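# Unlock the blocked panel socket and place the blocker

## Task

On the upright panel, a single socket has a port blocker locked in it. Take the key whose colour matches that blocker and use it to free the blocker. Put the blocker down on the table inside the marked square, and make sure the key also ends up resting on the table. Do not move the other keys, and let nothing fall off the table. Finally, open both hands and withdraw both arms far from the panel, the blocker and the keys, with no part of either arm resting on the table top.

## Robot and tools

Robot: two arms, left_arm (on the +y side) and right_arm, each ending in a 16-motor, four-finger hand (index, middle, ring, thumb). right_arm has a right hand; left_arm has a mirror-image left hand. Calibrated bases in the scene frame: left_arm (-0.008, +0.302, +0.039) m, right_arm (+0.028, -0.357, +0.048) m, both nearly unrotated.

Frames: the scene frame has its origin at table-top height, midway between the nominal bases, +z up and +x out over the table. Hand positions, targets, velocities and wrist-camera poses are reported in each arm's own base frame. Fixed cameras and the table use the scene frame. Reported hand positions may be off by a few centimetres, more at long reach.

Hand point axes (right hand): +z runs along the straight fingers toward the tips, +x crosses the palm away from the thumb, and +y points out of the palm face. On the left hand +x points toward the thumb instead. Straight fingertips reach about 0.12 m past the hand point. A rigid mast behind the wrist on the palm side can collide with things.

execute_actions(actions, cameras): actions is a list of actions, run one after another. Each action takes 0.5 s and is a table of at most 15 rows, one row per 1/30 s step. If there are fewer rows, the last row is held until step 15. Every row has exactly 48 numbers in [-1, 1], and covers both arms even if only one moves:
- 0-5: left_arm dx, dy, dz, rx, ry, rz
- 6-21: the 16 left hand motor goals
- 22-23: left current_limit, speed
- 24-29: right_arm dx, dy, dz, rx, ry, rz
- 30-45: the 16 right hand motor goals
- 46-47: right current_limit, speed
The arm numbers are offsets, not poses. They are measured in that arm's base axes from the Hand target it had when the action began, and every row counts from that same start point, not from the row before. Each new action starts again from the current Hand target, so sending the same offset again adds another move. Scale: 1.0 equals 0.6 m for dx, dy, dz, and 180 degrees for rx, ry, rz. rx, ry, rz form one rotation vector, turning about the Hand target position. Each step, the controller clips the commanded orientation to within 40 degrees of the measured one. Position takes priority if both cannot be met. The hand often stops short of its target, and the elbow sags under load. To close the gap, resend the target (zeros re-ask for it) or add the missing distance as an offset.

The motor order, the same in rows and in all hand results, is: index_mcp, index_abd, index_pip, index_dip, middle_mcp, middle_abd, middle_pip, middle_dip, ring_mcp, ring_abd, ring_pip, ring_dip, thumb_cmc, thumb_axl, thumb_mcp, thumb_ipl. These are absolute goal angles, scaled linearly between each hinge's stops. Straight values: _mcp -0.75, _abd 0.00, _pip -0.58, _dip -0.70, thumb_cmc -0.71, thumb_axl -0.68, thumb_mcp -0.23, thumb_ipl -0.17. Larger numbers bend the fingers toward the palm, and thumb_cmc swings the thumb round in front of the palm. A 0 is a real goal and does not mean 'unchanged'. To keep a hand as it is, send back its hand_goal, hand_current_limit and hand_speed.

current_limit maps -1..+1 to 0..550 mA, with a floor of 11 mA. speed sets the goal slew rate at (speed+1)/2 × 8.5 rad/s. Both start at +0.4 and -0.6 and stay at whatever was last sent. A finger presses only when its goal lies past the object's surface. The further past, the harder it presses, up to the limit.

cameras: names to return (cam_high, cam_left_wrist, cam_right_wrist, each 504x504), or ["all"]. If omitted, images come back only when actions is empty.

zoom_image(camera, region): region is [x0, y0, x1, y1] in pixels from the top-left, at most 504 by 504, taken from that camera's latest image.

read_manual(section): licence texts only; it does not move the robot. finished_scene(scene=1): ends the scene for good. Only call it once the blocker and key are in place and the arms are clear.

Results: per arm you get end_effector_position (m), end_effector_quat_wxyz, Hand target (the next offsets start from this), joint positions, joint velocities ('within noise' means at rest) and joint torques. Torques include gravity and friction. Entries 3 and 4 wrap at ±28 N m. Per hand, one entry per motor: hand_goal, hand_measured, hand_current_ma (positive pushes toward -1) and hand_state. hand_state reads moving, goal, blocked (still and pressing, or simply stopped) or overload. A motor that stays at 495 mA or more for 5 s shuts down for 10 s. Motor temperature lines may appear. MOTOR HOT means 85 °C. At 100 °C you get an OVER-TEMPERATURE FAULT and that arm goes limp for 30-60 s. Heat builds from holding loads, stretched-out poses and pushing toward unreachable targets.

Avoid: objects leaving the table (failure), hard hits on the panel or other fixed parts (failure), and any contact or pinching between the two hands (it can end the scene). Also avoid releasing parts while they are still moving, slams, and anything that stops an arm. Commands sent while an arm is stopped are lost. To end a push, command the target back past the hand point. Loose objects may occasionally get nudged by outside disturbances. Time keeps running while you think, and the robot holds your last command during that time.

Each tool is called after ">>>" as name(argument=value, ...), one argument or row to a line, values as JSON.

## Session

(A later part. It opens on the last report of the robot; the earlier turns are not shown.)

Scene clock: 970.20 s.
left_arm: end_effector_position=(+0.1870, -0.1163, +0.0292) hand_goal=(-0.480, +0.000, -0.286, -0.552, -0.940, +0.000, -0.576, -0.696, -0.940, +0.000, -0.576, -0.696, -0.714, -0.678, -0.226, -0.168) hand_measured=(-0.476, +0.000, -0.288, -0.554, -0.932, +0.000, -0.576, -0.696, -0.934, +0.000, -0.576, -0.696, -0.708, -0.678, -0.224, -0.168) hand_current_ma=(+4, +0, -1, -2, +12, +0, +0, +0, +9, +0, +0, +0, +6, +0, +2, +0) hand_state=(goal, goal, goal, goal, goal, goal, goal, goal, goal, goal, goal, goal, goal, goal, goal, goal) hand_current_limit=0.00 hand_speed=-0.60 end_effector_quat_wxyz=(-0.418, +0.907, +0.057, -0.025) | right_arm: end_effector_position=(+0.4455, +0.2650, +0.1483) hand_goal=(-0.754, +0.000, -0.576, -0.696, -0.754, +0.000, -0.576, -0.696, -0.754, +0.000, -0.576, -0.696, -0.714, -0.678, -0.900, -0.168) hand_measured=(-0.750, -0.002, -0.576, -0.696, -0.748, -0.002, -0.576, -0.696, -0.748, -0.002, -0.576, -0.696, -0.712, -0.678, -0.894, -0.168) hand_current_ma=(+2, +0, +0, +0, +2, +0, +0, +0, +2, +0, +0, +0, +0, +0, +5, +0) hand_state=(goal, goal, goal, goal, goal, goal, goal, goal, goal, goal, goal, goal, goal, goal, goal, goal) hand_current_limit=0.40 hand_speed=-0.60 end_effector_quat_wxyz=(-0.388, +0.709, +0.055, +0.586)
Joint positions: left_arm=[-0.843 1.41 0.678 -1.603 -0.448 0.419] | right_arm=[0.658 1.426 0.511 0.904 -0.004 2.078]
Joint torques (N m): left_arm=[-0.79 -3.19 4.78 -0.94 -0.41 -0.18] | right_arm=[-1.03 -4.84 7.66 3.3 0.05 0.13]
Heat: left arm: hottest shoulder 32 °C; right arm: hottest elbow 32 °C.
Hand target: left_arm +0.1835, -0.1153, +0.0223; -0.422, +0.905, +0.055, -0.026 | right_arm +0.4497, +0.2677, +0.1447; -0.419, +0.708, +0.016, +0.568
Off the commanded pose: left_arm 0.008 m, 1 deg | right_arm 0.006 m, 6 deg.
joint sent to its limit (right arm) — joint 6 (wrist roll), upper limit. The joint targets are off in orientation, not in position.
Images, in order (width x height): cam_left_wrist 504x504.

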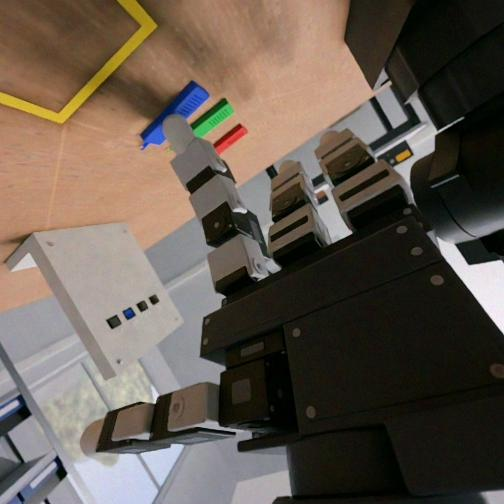

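>>> execute_actions(
  actions=[
    [[-0.003,0,-0.008,0,0,0,-0.479,0,-0.285,-0.551,-0.94,0,-0.576,-0.696,-0.94,0,-0.576,-0.696,-0.714,-0.678,-0.226,-0.168,0,-0.6,0,0,0,0,0,0,-0.754,0,-0.576,-0.696,-0.754,0,-0.576,-0.696,-0.754,0,-0.576,-0.696,-0.714,-0.678,-0.9,-0.168,0.4,-0.6]],
  ],
  cameras=["cam_left_wrist"],
)

>>> zoom_image(
  camera="cam_left_wrist",
  region=[90, 30, 250, 190],
)

Scene clock: 979.77 s.
left_arm: end_effector_position=(+0.1863, -0.1163, +0.0278) hand_goal=(-0.480, +0.000, -0.286, -0.552, -0.940, +0.000, -0.576, -0.696, -0.940, +0.000, -0.576, -0.696, -0.714, -0.678, -0.226, -0.168) hand_measured=(-0.482, +0.000, -0.284, -0.550, -0.932, +0.000, -0.576, -0.696, -0.934, +0.000, -0.576, -0.696, -0.708, -0.678, -0.224, -0.168) hand_current_ma=(-2, +0, +1, +1, +12, +0, +0, +0, +9, +0, +0, +0, +6, +0, +2, +0) hand_state=(goal, goal, goal, goal, goal, goal, goal, goal, goal, goal, goal, goal, goal, goal, goal, goal) hand_current_limit=0.00 hand_speed=-0.60 end_effector_quat_wxyz=(-0.418, +0.906, +0.060, -0.021) | right_arm: end_effector_position=(+0.4455, +0.2650, +0.1483) hand_goal=(-0.754, +0.000, -0.576, -0.696, -0.754, +0.000, -0.576, -0.696, -0.754, +0.000, -0.576, -0.696, -0.714, -0.678, -0.900, -0.168) hand_measured=(-0.750, -0.002, -0.576, -0.696, -0.748, -0.002, -0.576, -0.696, -0.748, -0.002, -0.576, -0.696, -0.712, -0.678, -0.894, -0.168) hand_current_ma=(+2, +0, +0, +0, +2, +0, +0, +0, +2, +0, +0, +0, +0, +0, +5, +0) hand_state=(goal, goal, goal, goal, goal, goal, goal, goal, goal, goal, goal, goal, goal, goal, goal, goal) hand_current_limit=0.40 hand_speed=-0.60 end_effector_quat_wxyz=(-0.388, +0.709, +0.055, +0.586)
Joint positions: left_arm=[-0.849 1.412 0.673 -1.599 -0.448 0.407] | right_arm=[0.658 1.426 0.511 0.904 -0.004 2.078]
Joint torques (N m): left_arm=[-0.73 -2.67 4.45 -0.54 -0.27 -0.08] | right_arm=[-1.03 -4.89 7.64 3.33 0.05 0.14]
Heat: left arm: hottest shoulder 32 °C; right arm: hottest elbow 32 °C.
Hand target: left_arm +0.1816, -0.1153, +0.0175; -0.422, +0.905, +0.055, -0.026 | right_arm +0.4497, +0.2677, +0.1447; -0.419, +0.708, +0.016, +0.568
Off the commanded pose: left_arm 0.011 m, 1 deg | right_arm 0.006 m, 6 deg.
joint sent to its limit (right arm) — joint 6 (wrist roll), upper limit. The joint targets are off in orientation, not in position.
Images, in order (width x height): cam_left_wrist 504x504.

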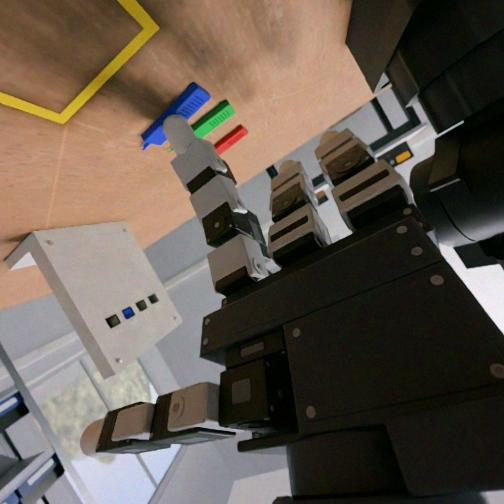

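Scaled by 3.150 from the camera's 504x504 image, which has a finer 720x720 frame.

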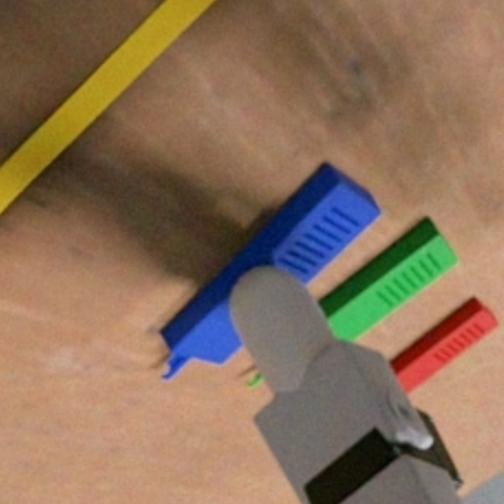

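>>> execute_actions(
  actions=[
    [[0,-0.012,0,0,0,0,-0.479,0,-0.285,-0.551,-0.94,0,-0.576,-0.696,-0.94,0,-0.576,-0.696,-0.714,-0.678,-0.226,-0.168,0,-0.6,0,0,0,0,0,0,-0.754,0,-0.576,-0.696,-0.754,0,-0.576,-0.696,-0.754,0,-0.576,-0.696,-0.714,-0.678,-0.9,-0.168,0.4,-0.6]],
    [[0,-0.014,0,0,0,0,-0.479,0,-0.285,-0.551,-0.94,0,-0.576,-0.696,-0.94,0,-0.576,-0.696,-0.714,-0.678,-0.226,-0.168,0,-0.6,0,0,0,0,0,0,-0.754,0,-0.576,-0.696,-0.754,0,-0.576,-0.696,-0.754,0,-0.576,-0.696,-0.714,-0.678,-0.9,-0.168,0.4,-0.6]],
  ],
  cameras=["cam_left_wrist","cam_high"],
)

>>> zoom_image(
  camera="cam_left_wrist",
  region=[90, 30, 250, 190],
)

Scene clock: 999.33 s.
left_arm: end_effector_position=(+0.1841, -0.1230, +0.0242) hand_goal=(-0.480, +0.000, -0.286, -0.552, -0.940, +0.000, -0.576, -0.696, -0.940, +0.000, -0.576, -0.696, -0.714, -0.678, -0.226, -0.168) hand_measured=(-0.514, -0.008, -0.288, -0.548, -0.932, +0.000, -0.576, -0.696, -0.934, +0.000, -0.576, -0.696, -0.708, -0.678, -0.224, -0.168) hand_current_ma=(-79, -10, -1, +5, +12, +0, +0, +0, +9, +0, +0, +0, +6, +0, +2, +0) hand_state=(blocked, goal, goal, goal, goal, goal, goal, goal, goal, goal, goal, goal, goal, goal, goal, goal) hand_current_limit=0.00 hand_speed=-0.60 end_effector_quat_wxyz=(-0.424, +0.903, +0.063, -0.014) | right_arm: end_effector_position=(+0.4455, +0.2650, +0.1483) hand_goal=(-0.754, +0.000, -0.576, -0.696, -0.754, +0.000, -0.576, -0.696, -0.754, +0.000, -0.576, -0.696, -0.714, -0.678, -0.900, -0.168) hand_measured=(-0.750, -0.002, -0.576, -0.696, -0.748, -0.002, -0.576, -0.696, -0.748, -0.002, -0.576, -0.696, -0.712, -0.678, -0.894, -0.168) hand_current_ma=(+2, +0, +0, +0, +2, +0, +0, +0, +2, +0, +0, +0, +0, +0, +5, +0) hand_state=(goal, goal, goal, goal, goal, goal, goal, goal, goal, goal, goal, goal, goal, goal, goal, goal) hand_current_limit=0.40 hand_speed=-0.60 end_effector_quat_wxyz=(-0.388, +0.709, +0.055, +0.586)
Joint positions: left_arm=[-0.887 1.439 0.679 -1.599 -0.436 0.36] | right_arm=[0.658 1.426 0.511 0.904 -0.004 2.078]
Joint torques (N m): left_arm=[-0.67 -2.43 6.32 -1.06 0.36 0.03] | right_arm=[-1.03 -4.72 7.66 3.33 0.04 0.14]
Heat: left arm: hottest shoulder 32 °C; right arm: hottest elbow 32 °C.
Hand target: left_arm +0.1817, -0.1310, +0.0176; -0.422, +0.905, +0.055, -0.026 | right_arm +0.4497, +0.2677, +0.1447; -0.419, +0.708, +0.016, +0.568
Off the commanded pose: left_arm 0.011 m, 2 deg | right_arm 0.006 m, 6 deg.
joint sent to its limit (right arm) — joint 6 (wrist roll), upper limit. The joint targets are off in orientation, not in position.
Images, in order (width x height): cam_high 504x504, cam_left_wrist 504x504.

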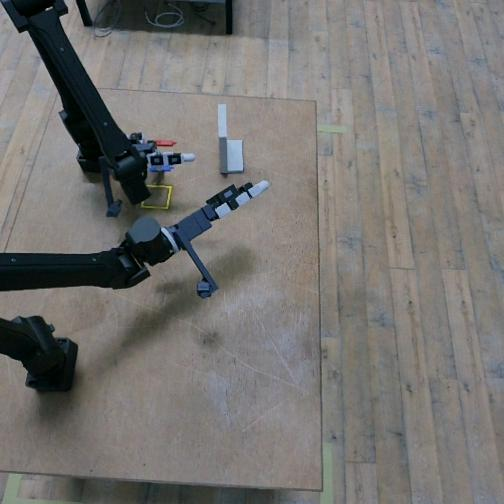

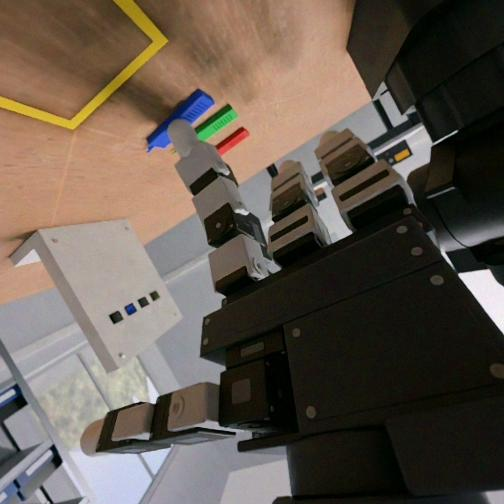

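Scaled by 3.150 from the camera's 504x504 image, which has a finer 720x720 frame.

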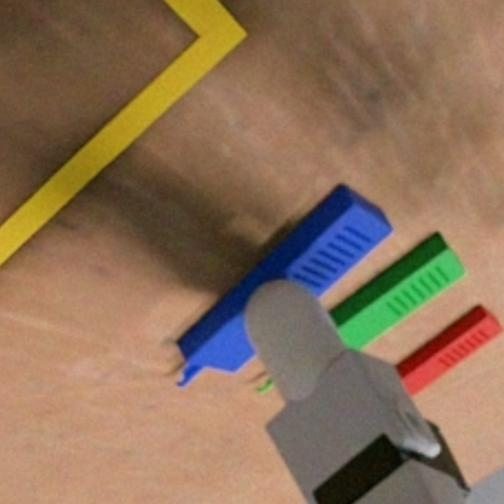

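>>> execute_actions(
  actions=[
    [[0,-0.014,0,0,0,0,-0.479,0,-0.285,-0.551,-0.94,0,-0.576,-0.696,-0.94,0,-0.576,-0.696,-0.714,-0.678,-0.226,-0.168,0,-0.6,0,0,0,0,0,0,-0.754,0,-0.576,-0.696,-0.754,0,-0.576,-0.696,-0.754,0,-0.576,-0.696,-0.714,-0.678,-0.9,-0.168,0.4,-0.6]],
    [[0,-0.014,0,0,0,0,-0.479,0,-0.285,-0.551,-0.94,0,-0.576,-0.696,-0.94,0,-0.576,-0.696,-0.714,-0.678,-0.226,-0.168,0,-0.6,0,0,0,0,0,0,-0.754,0,-0.576,-0.696,-0.754,0,-0.576,-0.696,-0.754,0,-0.576,-0.696,-0.714,-0.678,-0.9,-0.168,0.4,-0.6]],
  ],
  cameras=["cam_left_wrist","cam_high"],
)

>>> zoom_image(
  camera="cam_left_wrist",
  region=[90, 30, 250, 190],
)

Scene clock: 1008.27 s.
left_arm: end_effector_position=(+0.1822, -0.1347, +0.0215) hand_goal=(-0.480, +0.000, -0.286, -0.552, -0.940, +0.000, -0.576, -0.696, -0.940, +0.000, -0.576, -0.696, -0.714, -0.678, -0.226, -0.168) hand_measured=(-0.542, -0.022, -0.308, -0.560, -0.932, +0.000, -0.576, -0.696, -0.934, +0.000, -0.576, -0.696, -0.708, -0.678, -0.224, -0.168) hand_current_ma=(-181, -34, -43, -12, +12, +0, +0, +0, +9, +0, +0, +0, +6, +0, +2, +0) hand_state=(blocked, blocked, blocked, goal, goal, goal, goal, goal, goal, goal, goal, goal, goal, goal, goal, goal) hand_current_limit=0.00 hand_speed=-0.60 end_effector_quat_wxyz=(-0.429, +0.901, +0.064, -0.016) | right_arm: end_effector_position=(+0.4455, +0.2650, +0.1483) hand_goal=(-0.754, +0.000, -0.576, -0.696, -0.754, +0.000, -0.576, -0.696, -0.754, +0.000, -0.576, -0.696, -0.714, -0.678, -0.900, -0.168) hand_measured=(-0.750, -0.002, -0.576, -0.696, -0.748, -0.002, -0.576, -0.696, -0.748, -0.002, -0.576, -0.696, -0.712, -0.678, -0.894, -0.168) hand_current_ma=(+2, +0, +0, +0, +2, +0, +0, +0, +2, +0, +0, +0, +0, +0, +5, +0) hand_state=(goal, goal, goal, goal, goal, goal, goal, goal, goal, goal, goal, goal, goal, goal, goal, goal) hand_current_limit=0.40 hand_speed=-0.60 end_effector_quat_wxyz=(-0.388, +0.709, +0.055, +0.586)
Joint positions: left_arm=[-0.92 1.477 0.705 -1.608 -0.412 0.33] | right_arm=[0.658 1.426 0.511 0.904 -0.004 2.078]
Joint torques (N m): left_arm=[-0.97 -3.19 7.02 -1.25 0.48 0.08] | right_arm=[-1.14 -4.89 7.66 3.3 0.04 0.14]
Heat: left arm: hottest shoulder 32 °C; right arm: hottest elbow 32 °C.
Hand target: left_arm +0.1816, -0.1476, +0.0176; -0.422, +0.905, +0.055, -0.026 | right_arm +0.4497, +0.2677, +0.1447; -0.419, +0.708, +0.016, +0.568
Off the commanded pose: left_arm 0.014 m, 2 deg | right_arm 0.006 m, 6 deg.
joint sent to its limit (right arm) — joint 6 (wrist roll), upper limit. The joint targets are off in orientation, not in position.
Images, in order (width x height): cam_high 504x504, cam_left_wrist 504x504.

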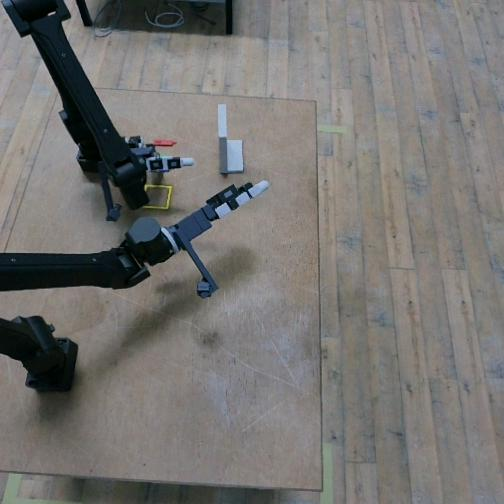

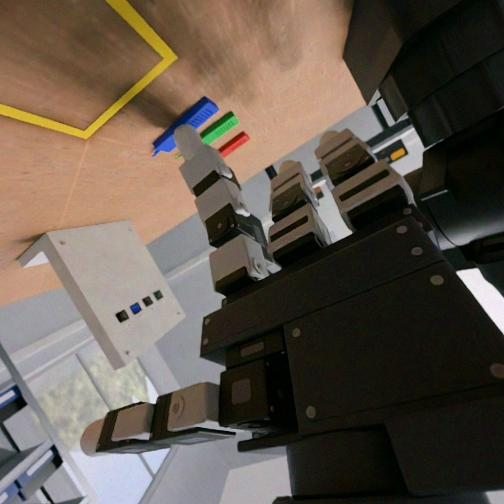

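Scaled by 3.150 from the camera's 504x504 image, which has a finer 720x720 frame.

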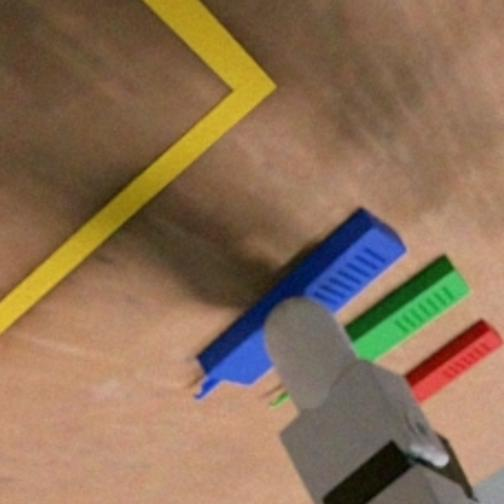

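>>> zoom_image(
  camera="cam_high",
  region=[130, 120, 230, 220],
)

Scaled by 5.040 from the camera's 504x504 image, which has a finer 720x720 frame.

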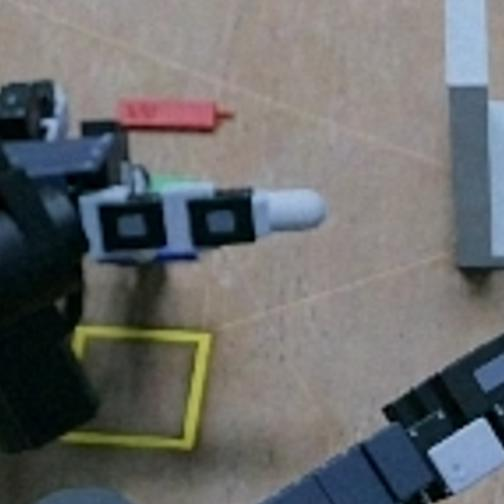

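>>> execute_actions(
  actions=[
    [[0,-0.016,0.004,0,0,0,-0.479,0,-0.285,-0.551,-0.94,0,-0.576,-0.696,-0.94,0,-0.576,-0.696,-0.714,-0.678,-0.226,-0.168,0,-0.6,0,0,0,0,0,0,-0.754,0,-0.576,-0.696,-0.754,0,-0.576,-0.696,-0.754,0,-0.576,-0.696,-0.714,-0.678,-0.9,-0.168,0.4,-0.6]],
    [[0,-0.016,0.004,0,0,0,-0.479,0,-0.285,-0.551,-0.94,0,-0.576,-0.696,-0.94,0,-0.576,-0.696,-0.714,-0.678,-0.226,-0.168,0,-0.6,0,0,0,0,0,0,-0.754,0,-0.576,-0.696,-0.754,0,-0.576,-0.696,-0.754,0,-0.576,-0.696,-0.714,-0.678,-0.9,-0.168,0.4,-0.6]],
  ],
  cameras=["cam_left_wrist","cam_high"],
)

>>> zoom_image(
  camera="cam_left_wrist",
  region=[90, 30, 250, 190],
)

>>> zoom_image(
  camera="cam_high",
  region=[130, 120, 230, 220],
)

Scene clock: 1089.67 s.
left_arm: end_effector_position=(+0.1784, -0.1536, +0.0231) hand_goal=(-0.480, +0.000, -0.286, -0.552, -0.940, +0.000, -0.576, -0.696, -0.940, +0.000, -0.576, -0.696, -0.714, -0.678, -0.226, -0.168) hand_measured=(-0.542, -0.008, -0.308, -0.562, -0.932, +0.000, -0.576, -0.696, -0.934, +0.000, -0.576, -0.696, -0.708, -0.678, -0.224, -0.168) hand_current_ma=(-181, -10, -43, -13, +12, +0, +0, +0, +9, +0, +0, +0, +6, +0, +2, +0) hand_state=(blocked, goal, blocked, goal, goal, goal, goal, goal, goal, goal, goal, goal, goal, goal, goal, goal) hand_current_limit=0.00 hand_speed=-0.60 end_effector_quat_wxyz=(-0.427, +0.902, +0.059, -0.024) | right_arm: end_effector_position=(+0.4455, +0.2650, +0.1483) hand_goal=(-0.754, +0.000, -0.576, -0.696, -0.754, +0.000, -0.576, -0.696, -0.754, +0.000, -0.576, -0.696, -0.714, -0.678, -0.900, -0.168) hand_measured=(-0.750, -0.002, -0.576, -0.696, -0.748, -0.002, -0.576, -0.696, -0.748, -0.002, -0.576, -0.696, -0.712, -0.678, -0.894, -0.168) hand_current_ma=(+2, +0, +0, +0, +2, +0, +0, +0, +2, +0, +0, +0, +0, +0, +5, +0) hand_state=(goal, goal, goal, goal, goal, goal, goal, goal, goal, goal, goal, goal, goal, goal, goal, goal) hand_current_limit=0.40 hand_speed=-0.60 end_effector_quat_wxyz=(-0.388, +0.709, +0.055, +0.586)
Joint positions: left_arm=[-0.96 1.508 0.746 -1.631 -0.372 0.316] | right_arm=[0.658 1.426 0.511 0.904 -0.004 2.078]
Joint torques (N m): left_arm=[-0.85 -3.78 7.54 -1.62 0.03 -0.03] | right_arm=[-1.08 -4.84 7.65 3.33 0.05 0.14]
Heat: left arm: hottest shoulder 32 °C; right arm: hottest elbow 32 °C.
Hand target: left_arm +0.1817, -0.1669, +0.0224; -0.422, +0.905, +0.055, -0.026 | right_arm +0.4497, +0.2677, +0.1447; -0.419, +0.708, +0.016, +0.568
Off the commanded pose: left_arm 0.014 m, 1 deg | right_arm 0.006 m, 6 deg.
joint sent to its limit (right arm) — joint 6 (wrist roll), upper limit. The joint targets are off in orientation, not in position.
Images, in order (width x height): cam_high 504x504, cam_left_wrist 504x504.

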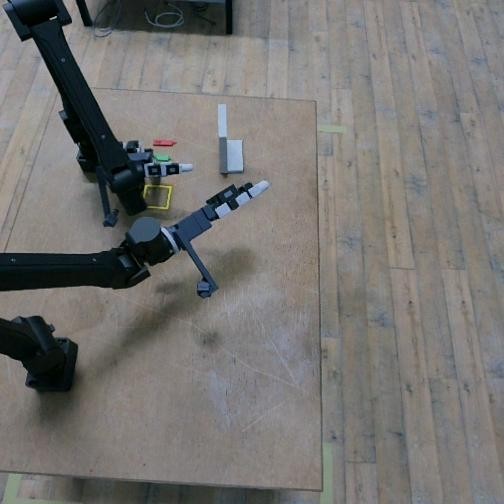

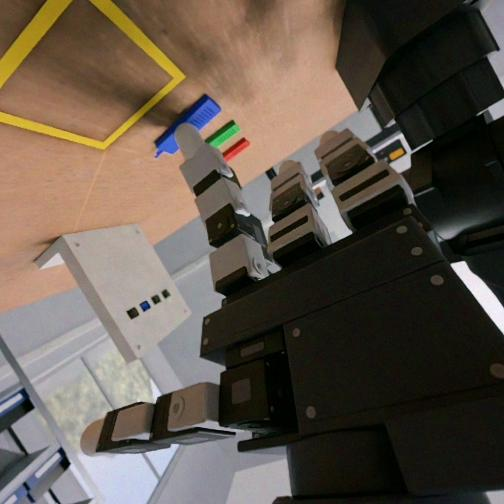

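Scaled by 3.150 from the camera's 504x504 image, which has a finer 720x720 frame.

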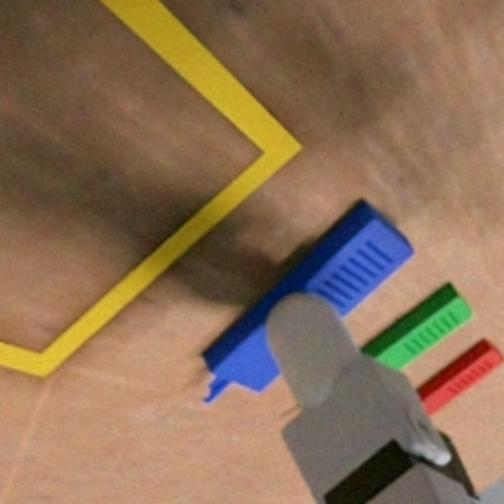

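Scaled by 5.040 from the camera's 504x504 image, which has a finer 720x720 frame.

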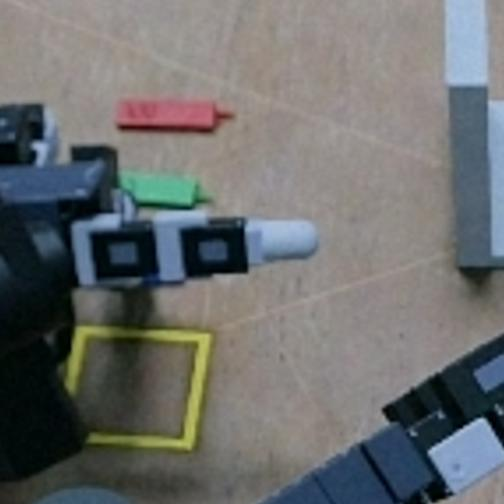

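>>> execute_actions(
  actions=[
    [[0,-0.016,0,0,0,0,-0.479,0,-0.285,-0.551,-0.94,0,-0.576,-0.696,-0.94,0,-0.576,-0.696,-0.714,-0.678,-0.226,-0.168,0,-0.6,0,0,0,0,0,0,-0.754,0,-0.576,-0.696,-0.754,0,-0.576,-0.696,-0.754,0,-0.576,-0.696,-0.714,-0.678,-0.9,-0.168,0.4,-0.6]],
    [[0.003,-0.016,0.001,0,0,0,-0.479,0,-0.285,-0.551,-0.94,0,-0.576,-0.696,-0.94,0,-0.576,-0.696,-0.714,-0.678,-0.226,-0.168,0,-0.6,0,0,0,0,0,0,-0.754,0,-0.576,-0.696,-0.754,0,-0.576,-0.696,-0.754,0,-0.576,-0.696,-0.714,-0.678,-0.9,-0.168,0.4,-0.6]],
  ],
  cameras=["cam_left_wrist","cam_high"],
)

>>> zoom_image(
  camera="cam_left_wrist",
  region=[90, 30, 250, 190],
)

>>> zoom_image(
  camera="cam_high",
  region=[130, 120, 230, 220],
)

Scene clock: 1100.87 s.
left_arm: end_effector_position=(+0.1799, -0.1729, +0.0236) hand_goal=(-0.480, +0.000, -0.286, -0.552, -0.940, +0.000, -0.576, -0.696, -0.940, +0.000, -0.576, -0.696, -0.714, -0.678, -0.226, -0.168) hand_measured=(-0.542, -0.002, -0.308, -0.562, -0.932, +0.000, -0.576, -0.696, -0.934, +0.000, -0.576, -0.696, -0.708, -0.678, -0.224, -0.168) hand_current_ma=(-181, -1, -43, -13, +12, +0, +0, +0, +9, +0, +0, +0, +6, +0, +2, +0) hand_state=(blocked, goal, blocked, goal, goal, goal, goal, goal, goal, goal, goal, goal, goal, goal, goal, goal) hand_current_limit=0.00 hand_speed=-0.60 end_effector_quat_wxyz=(-0.426, +0.902, +0.058, -0.025) | right_arm: end_effector_position=(+0.4455, +0.2650, +0.1483) hand_goal=(-0.754, +0.000, -0.576, -0.696, -0.754, +0.000, -0.576, -0.696, -0.754, +0.000, -0.576, -0.696, -0.714, -0.678, -0.900, -0.168) hand_measured=(-0.750, -0.002, -0.576, -0.696, -0.748, -0.002, -0.576, -0.696, -0.748, -0.002, -0.576, -0.696, -0.712, -0.678, -0.894, -0.168) hand_current_ma=(+2, +0, +0, +0, +2, +0, +0, +0, +2, +0, +0, +0, +0, +0, +5, +0) hand_state=(goal, goal, goal, goal, goal, goal, goal, goal, goal, goal, goal, goal, goal, goal, goal, goal) hand_current_limit=0.40 hand_speed=-0.60 end_effector_quat_wxyz=(-0.388, +0.709, +0.055, +0.586)
Joint positions: left_arm=[-0.99 1.547 0.794 -1.646 -0.348 0.298] | right_arm=[0.658 1.426 0.511 0.904 -0.004 2.078]
Joint torques (N m): left_arm=[-0.85 -4.31 7.68 -1.69 -0.06 -0.09] | right_arm=[-1.08 -4.84 7.65 3.33 0.05 0.13]
Heat: left arm: hottest shoulder 32 °C; right arm: hottest elbow 32 °C.
Hand target: left_arm +0.1834, -0.1862, +0.0230; -0.422, +0.905, +0.055, -0.026 | right_arm +0.4497, +0.2677, +0.1447; -0.419, +0.708, +0.016, +0.568
Off the commanded pose: left_arm 0.014 m, 1 deg | right_arm 0.006 m, 6 deg.
joint sent to its limit (right arm) — joint 6 (wrist roll), upper limit. The joint targets are off in orientation, not in position.
Images, in order (width x height): cam_high 504x504, cam_left_wrist 504x504.

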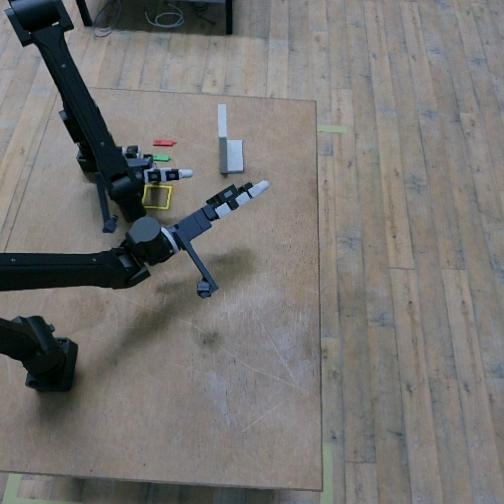

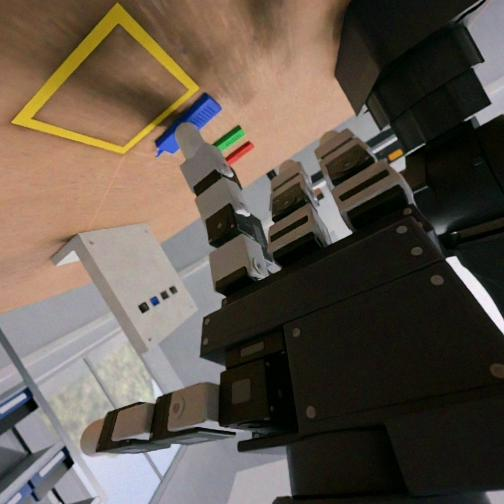

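Scaled by 3.150 from the camera's 504x504 image, which has a finer 720x720 frame.

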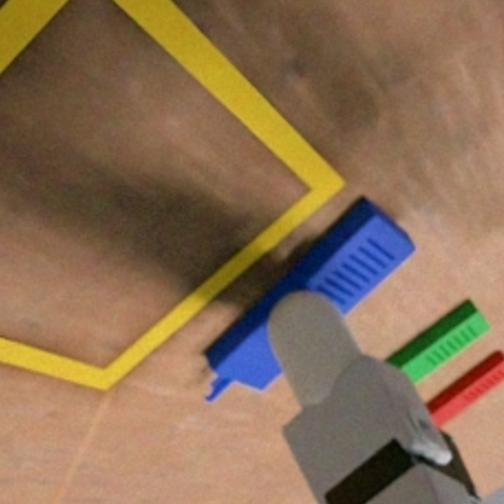

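Scaled by 5.040 from the camera's 504x504 image, which has a finer 720x720 frame.

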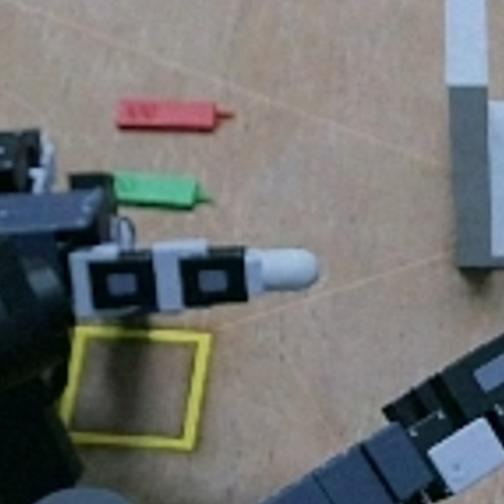

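>>> execute_actions(
  actions=[
    [[0,0.012,0.012,0,0,0,-0.479,0,-0.285,-0.551,-0.94,0,-0.576,-0.696,-0.94,0,-0.576,-0.696,-0.714,-0.678,-0.226,-0.168,0,-0.6,0,0,0,0,0,0,-0.754,0,-0.576,-0.696,-0.754,0,-0.576,-0.696,-0.754,0,-0.576,-0.696,-0.714,-0.678,-0.9,-0.168,0.4,-0.6]],
    [[0,0,0.05,0,0,0,-0.479,0,-0.285,-0.551,-0.94,0,-0.576,-0.696,-0.94,0,-0.576,-0.696,-0.714,-0.678,-0.226,-0.168,0,-0.6,0,0,0,0,0,0,-0.754,0,-0.576,-0.696,-0.754,0,-0.576,-0.696,-0.754,0,-0.576,-0.696,-0.714,-0.678,-0.9,-0.168,0.4,-0.6]],
    [[0,0,0.03,0,0,0,-0.479,0,-0.285,-0.551,-0.94,0,-0.576,-0.696,-0.94,0,-0.576,-0.696,-0.714,-0.678,-0.226,-0.168,0,-0.6,0,0,0,0,0,0,-0.754,0,-0.576,-0.696,-0.754,0,-0.576,-0.696,-0.754,0,-0.576,-0.696,-0.714,-0.678,-0.9,-0.168,0.4,-0.6]],
  ],
  cameras=["cam_left_wrist","cam_high","cam_right_wrist"],
)

>>> zoom_image(
  camera="cam_left_wrist",
  region=[60, 0, 260, 200],
)

>>> zoom_image(
  camera="cam_right_wrist",
  region=[270, 320, 400, 450],
)

Scene clock: 1120.97 s.
left_arm: end_effector_position=(+0.1835, -0.1821, +0.0732) hand_goal=(-0.480, +0.000, -0.286, -0.552, -0.940, +0.000, -0.576, -0.696, -0.940, +0.000, -0.576, -0.696, -0.714, -0.678, -0.226, -0.168) hand_measured=(-0.478, -0.002, -0.288, -0.554, -0.932, +0.000, -0.576, -0.696, -0.934, +0.000, -0.576, -0.696, -0.708, -0.678, -0.224, -0.168) hand_current_ma=(+3, -1, -2, -2, +12, +0, +0, +0, +9, +0, +0, +0, +7, +0, +2, +0) hand_state=(goal, goal, goal, goal, goal, goal, goal, goal, goal, goal, goal, goal, goal, goal, goal, goal) hand_current_limit=0.00 hand_speed=-0.60 end_effector_quat_wxyz=(-0.353, +0.935, +0.045, +0.006) | right_arm: end_effector_position=(+0.4455, +0.2650, +0.1483) hand_goal=(-0.754, +0.000, -0.576, -0.696, -0.754, +0.000, -0.576, -0.696, -0.754, +0.000, -0.576, -0.696, -0.714, -0.678, -0.900, -0.168) hand_measured=(-0.750, -0.002, -0.576, -0.696, -0.748, -0.002, -0.576, -0.696, -0.748, -0.002, -0.576, -0.696, -0.712, -0.678, -0.894, -0.168) hand_current_ma=(+2, +0, +0, +0, +2, +0, +0, +0, +2, +0, +0, +0, +0, +0, +5, +0) hand_state=(goal, goal, goal, goal, goal, goal, goal, goal, goal, goal, goal, goal, goal, goal, goal, goal) hand_current_limit=0.40 hand_speed=-0.60 end_effector_quat_wxyz=(-0.388, +0.709, +0.055, +0.586)
Joint positions: left_arm=[-0.98 1.335 0.794 -1.67 -0.358 0.376] | right_arm=[0.658 1.426 0.511 0.904 -0.004 2.078]
Joint torques (N m): left_arm=[0.85 -4.89 7.13 -1.99 -0.58 -0.05] | right_arm=[-1.03 -5.01 7.65 3.34 0.05 0.14]
Heat: left arm: hottest shoulder 32 °C; right arm: hottest elbow 32 °C.
Hand target: left_arm +0.1835, -0.1790, +0.0781; -0.422, +0.905, +0.055, -0.026 | right_arm +0.4497, +0.2677, +0.1447; -0.419, +0.708, +0.016, +0.568
Off the commanded pose: left_arm 0.006 m, 9 deg | right_arm 0.006 m, 6 deg.
joint sent to its limit (left arm) — joint 4 (wrist pitch), lower limit. The joint targets are off in orientation, not in position.
joint sent to its limit (right arm) — joint 6 (wrist roll), upper limit. The joint targets are off in orientation, not in position.

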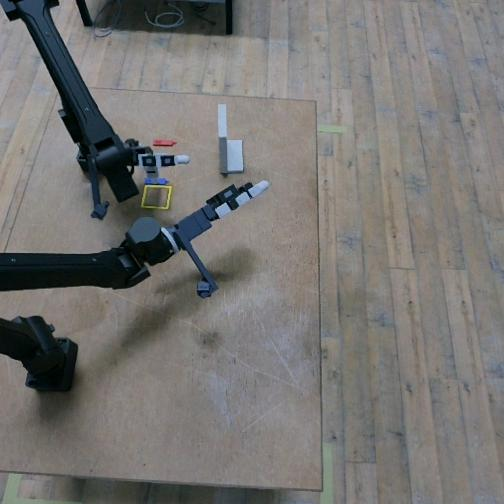

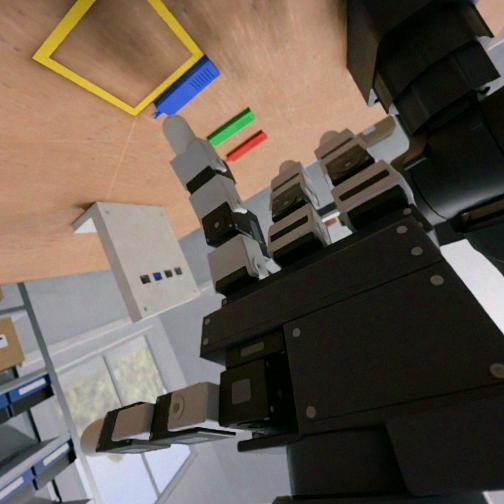

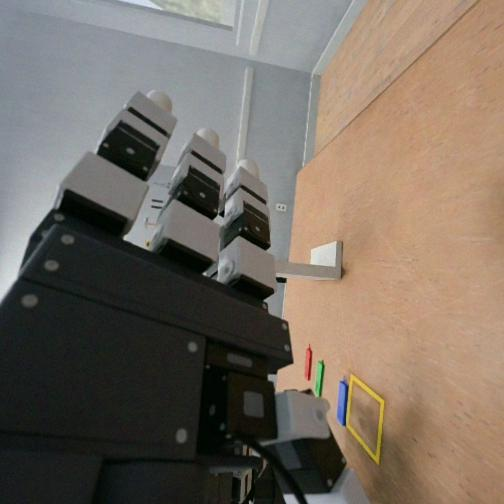

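Scaled by 2.520 from the camera's 504x504 image, which has a finer 720x720 frame.

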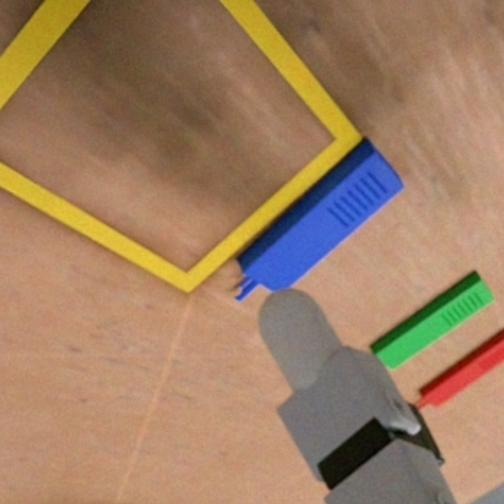

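Scaled by 3.877 from the camera's 504x504 image, which has a finer 720x720 frame.

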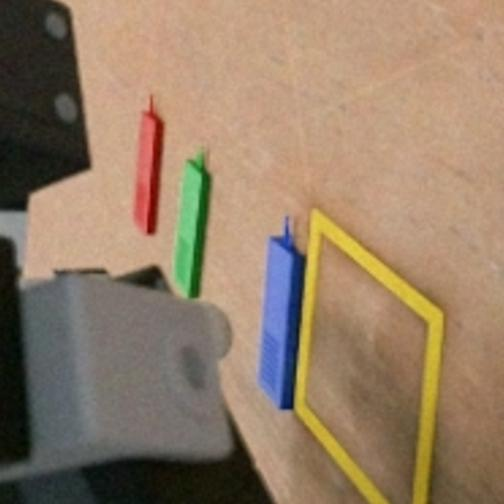

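>>> execute_actions(
  actions=[
    [[-0.008,0.05,0.0,0.0138,0.0011,-0.011,-0.959,0,0.942,-0.487,-0.94,0,-0.576,-0.696,-0.94,0,-0.576,-0.696,0.481,-0.677,-0.056,0.265,0.4,-0.6,0,0,0,0,0,0,-0.754,0,-0.576,-0.696,-0.754,0,-0.576,-0.696,-0.754,0,-0.576,-0.696,-0.714,-0.678,-0.9,-0.168,0.4,-0.6]],
    [[-0.0093,0.055,-0.01,0.0138,0.0011,-0.011,-0.959,0,0.942,-0.487,-0.94,0,-0.576,-0.696,-0.94,0,-0.576,-0.696,0.481,-0.677,-0.056,0.265,0.4,-0.6,0,0,0,0,0,0,-0.754,0,-0.576,-0.696,-0.754,0,-0.576,-0.696,-0.754,0,-0.576,-0.696,-0.714,-0.678,-0.9,-0.168,0.4,-0.6]],
    [[0,0.05,-0.02,0,0,0,-0.959,0,0.942,-0.487,-0.94,0,-0.576,-0.696,-0.94,0,-0.576,-0.696,0.481,-0.677,-0.056,0.265,0.4,-0.6,0,0,0,0,0,0,-0.754,0,-0.576,-0.696,-0.754,0,-0.576,-0.696,-0.754,0,-0.576,-0.696,-0.714,-0.678,-0.9,-0.168,0.4,-0.6]],
  ],
  cameras=["all"],
)

>>> zoom_image(
  camera="cam_right_wrist",
  region=[270, 320, 400, 450],
)

>>> zoom_image(
  camera="cam_high",
  region=[100, 100, 240, 240],
)

Scene clock: 1200.23 s.
left_arm: end_effector_position=(+0.1778, -0.0924, +0.0607) hand_goal=(-0.960, +0.000, +0.942, -0.488, -0.940, +0.000, -0.576, -0.696, -0.940, +0.000, -0.576, -0.696, +0.480, -0.678, -0.056, +0.264) hand_measured=(-0.944, -0.002, +0.938, -0.490, -0.932, +0.000, -0.576, -0.696, -0.934, +0.000, -0.576, -0.696, +0.480, -0.678, -0.056, +0.262) hand_current_ma=(+28, -1, -5, -2, +12, +0, +0, +0, +9, +0, +0, +0, +0, +0, +1, -3) hand_state=(goal, goal, goal, goal, goal, goal, goal, goal, goal, goal, goal, goal, goal, goal, goal, goal) hand_current_limit=0.40 hand_speed=-0.60 end_effector_quat_wxyz=(-0.414, +0.910, +0.017, +0.014) | right_arm: end_effector_position=(+0.4455, +0.2650, +0.1483) hand_goal=(-0.754, +0.000, -0.576, -0.696, -0.754, +0.000, -0.576, -0.696, -0.754, +0.000, -0.576, -0.696, -0.714, -0.678, -0.900, -0.168) hand_measured=(-0.750, -0.002, -0.576, -0.696, -0.748, -0.002, -0.576, -0.696, -0.748, -0.002, -0.576, -0.696, -0.712, -0.678, -0.894, -0.168) hand_current_ma=(+2, +0, +0, +0, +2, +0, +0, +0, +2, +0, +0, +0, +0, +0, +5, +0) hand_state=(goal, goal, goal, goal, goal, goal, goal, goal, goal, goal, goal, goal, goal, goal, goal, goal) hand_current_limit=0.40 hand_speed=-0.60 end_effector_quat_wxyz=(-0.388, +0.709, +0.055, +0.586)
Joint positions: left_arm=[-0.84 1.225 0.625 -1.672 -0.536 0.493] | right_arm=[0.658 1.426 0.511 0.904 -0.004 2.078]
Joint torques (N m): left_arm=[0.79 -1.85 6.01 -1.96 -0.69 0.02] | right_arm=[-1.14 -4.84 7.65 3.29 0.05 0.14]
Heat: left arm: hottest shoulder 31 °C; right arm: hottest elbow 32 °C.
Hand target: left_arm +0.1731, -0.0859, +0.0601; -0.462, +0.887, +0.023, -0.012 | right_arm +0.4497, +0.2677, +0.1447; -0.419, +0.708, +0.016, +0.568
Off the commanded pose: left_arm 0.008 m, 7 deg | right_arm 0.006 m, 6 deg.
joint sent to its limit (left arm) — joint 4 (wrist pitch), lower limit. The joint targets are off in orientation, not in position.
joint sent to its limit (right arm) — joint 6 (wrist roll), upper limit. The joint targets are off in orientation, not in position.

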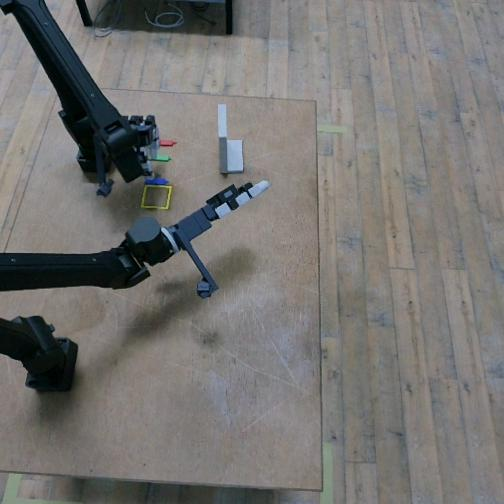

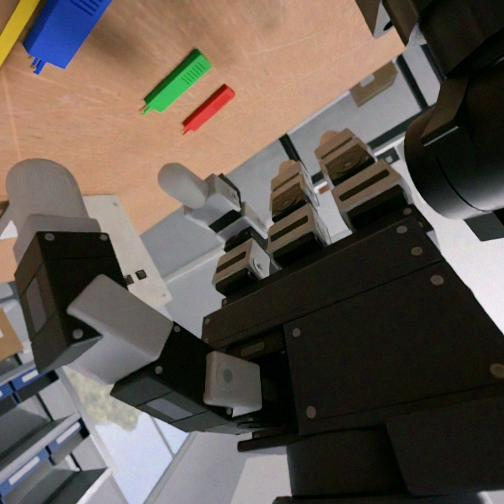

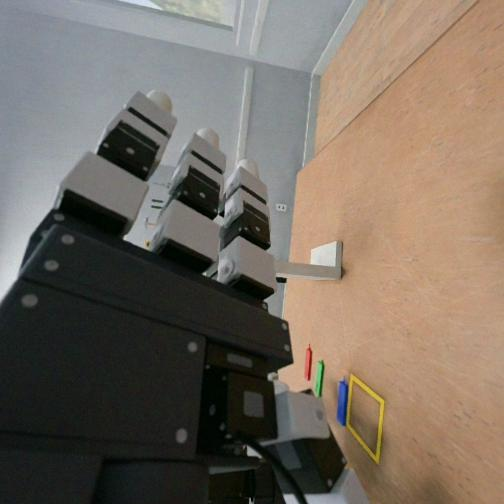

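Scaled by 3.877 from the camera's 504x504 image, which has a finer 720x720 frame.

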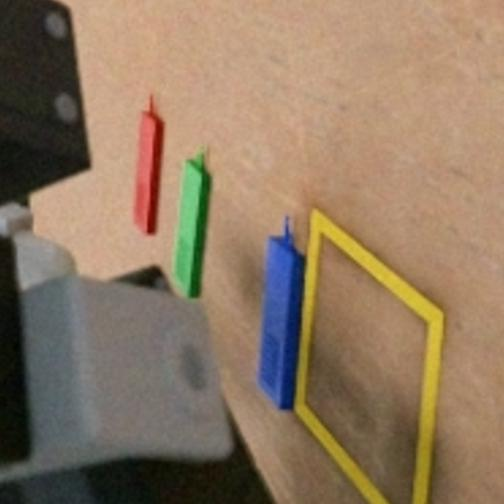

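Scaled by 3.600 from the camera's 504x504 image, which has a finer 720x720 frame.

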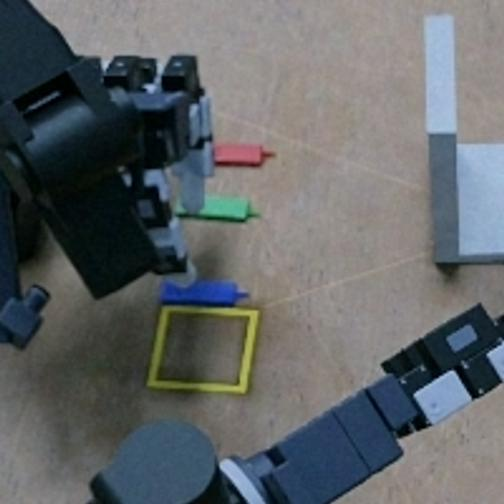

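>>> execute_actions(
  actions=[
    [[0,0,-0.05,0,0,0,-0.959,0,0.942,-0.487,-0.94,0,-0.576,-0.696,-0.94,0,-0.576,-0.696,0.481,-0.677,-0.056,0.265,0.4,-0.6,0,0,0,0,0,0,-0.754,0,-0.576,-0.696,-0.754,0,-0.576,-0.696,-0.754,0,-0.576,-0.696,-0.714,-0.678,-0.9,-0.168,0.4,-0.6]],
  ],
  cameras=["all"],
)

>>> zoom_image(
  camera="cam_right_wrist",
  region=[250, 320, 390, 460],
)

>>> zoom_image(
  camera="cam_high",
  region=[100, 120, 220, 240],
)

Scene clock: 1210.87 s.
left_arm: end_effector_position=(+0.1735, -0.0841, +0.0348) hand_goal=(-0.960, +0.000, +0.942, -0.488, -0.940, +0.000, -0.576, -0.696, -0.940, +0.000, -0.576, -0.696, +0.480, -0.678, -0.056, +0.264) hand_measured=(-0.944, -0.002, +0.938, -0.490, -0.932, +0.000, -0.576, -0.696, -0.934, +0.000, -0.576, -0.696, +0.480, -0.678, -0.056, +0.262) hand_current_ma=(+28, -1, -5, -2, +12, +0, +0, +0, +9, +0, +0, +0, +0, +0, +1, -3) hand_state=(goal, goal, goal, goal, goal, goal, goal, goal, goal, goal, goal, goal, goal, goal, goal, goal) hand_current_limit=0.40 hand_speed=-0.60 end_effector_quat_wxyz=(-0.461, +0.887, +0.024, -0.014) | right_arm: end_effector_position=(+0.4455, +0.2650, +0.1483) hand_goal=(-0.754, +0.000, -0.576, -0.696, -0.754, +0.000, -0.576, -0.696, -0.754, +0.000, -0.576, -0.696, -0.714, -0.678, -0.900, -0.168) hand_measured=(-0.750, -0.002, -0.576, -0.696, -0.748, -0.002, -0.576, -0.696, -0.748, -0.002, -0.576, -0.696, -0.712, -0.678, -0.894, -0.168) hand_current_ma=(+2, +0, +0, +0, +2, +0, +0, +0, +2, +0, +0, +0, +0, +0, +5, +0) hand_state=(goal, goal, goal, goal, goal, goal, goal, goal, goal, goal, goal, goal, goal, goal, goal, goal) hand_current_limit=0.40 hand_speed=-0.60 end_effector_quat_wxyz=(-0.388, +0.709, +0.055, +0.586)
Joint positions: left_arm=[-0.849 1.375 0.619 -1.658 -0.529 0.427] | right_arm=[0.658 1.426 0.511 0.904 -0.004 2.078]
Joint torques (N m): left_arm=[-0.73 -2.67 5.11 -1.05 -0.4 -0.14] | right_arm=[-1.14 -4.78 7.69 3.29 0.04 0.14]
Heat: left arm: hottest shoulder 31 °C; right arm: hottest elbow 32 °C.
Hand target: left_arm +0.1730, -0.0859, +0.0302; -0.462, +0.887, +0.023, -0.012 | right_arm +0.4497, +0.2677, +0.1447; -0.419, +0.708, +0.016, +0.568
Off the commanded pose: left_arm 0.005 m, 0 deg | right_arm 0.006 m, 6 deg.
joint sent to its limit (right arm) — joint 6 (wrist roll), upper limit. The joint targets are off in orientation, not in position.

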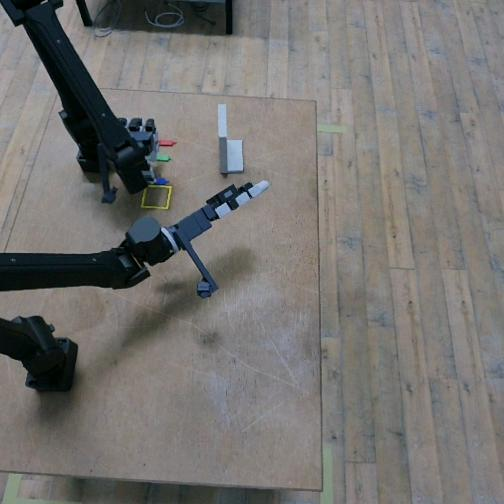

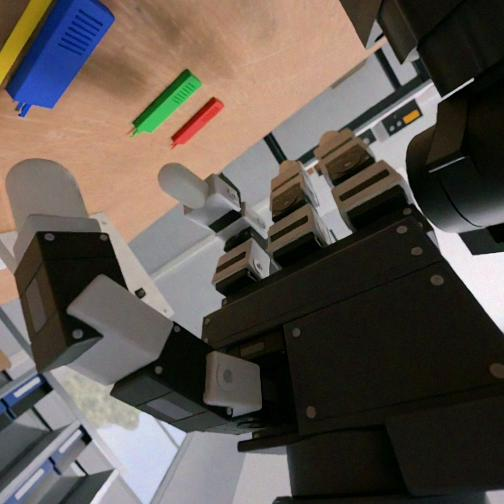

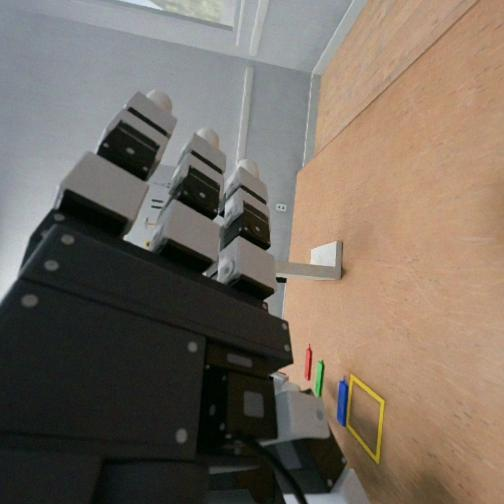

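Scaled by 3.600 from the camera's 504x504 image, which has a finer 720x720 frame.

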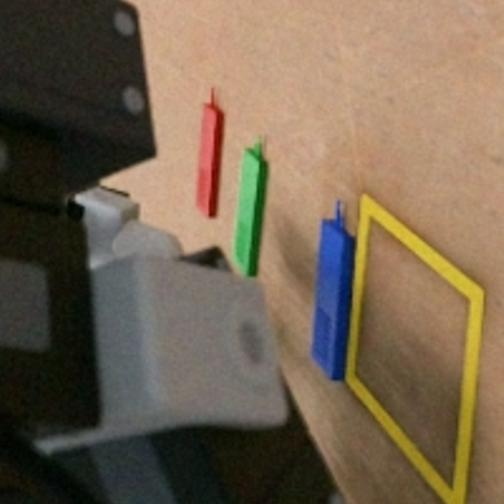

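Scaled by 4.200 from the camera's 504x504 image, which has a finer 720x720 frame.

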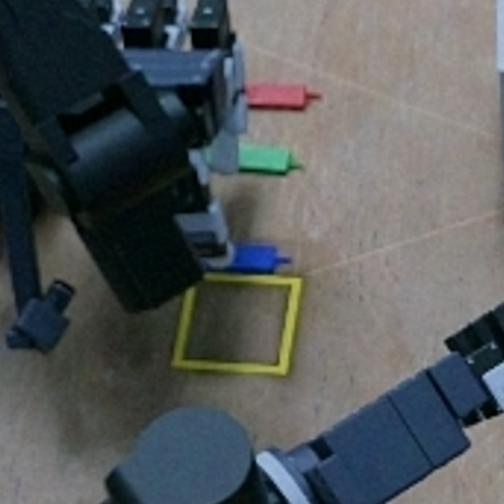

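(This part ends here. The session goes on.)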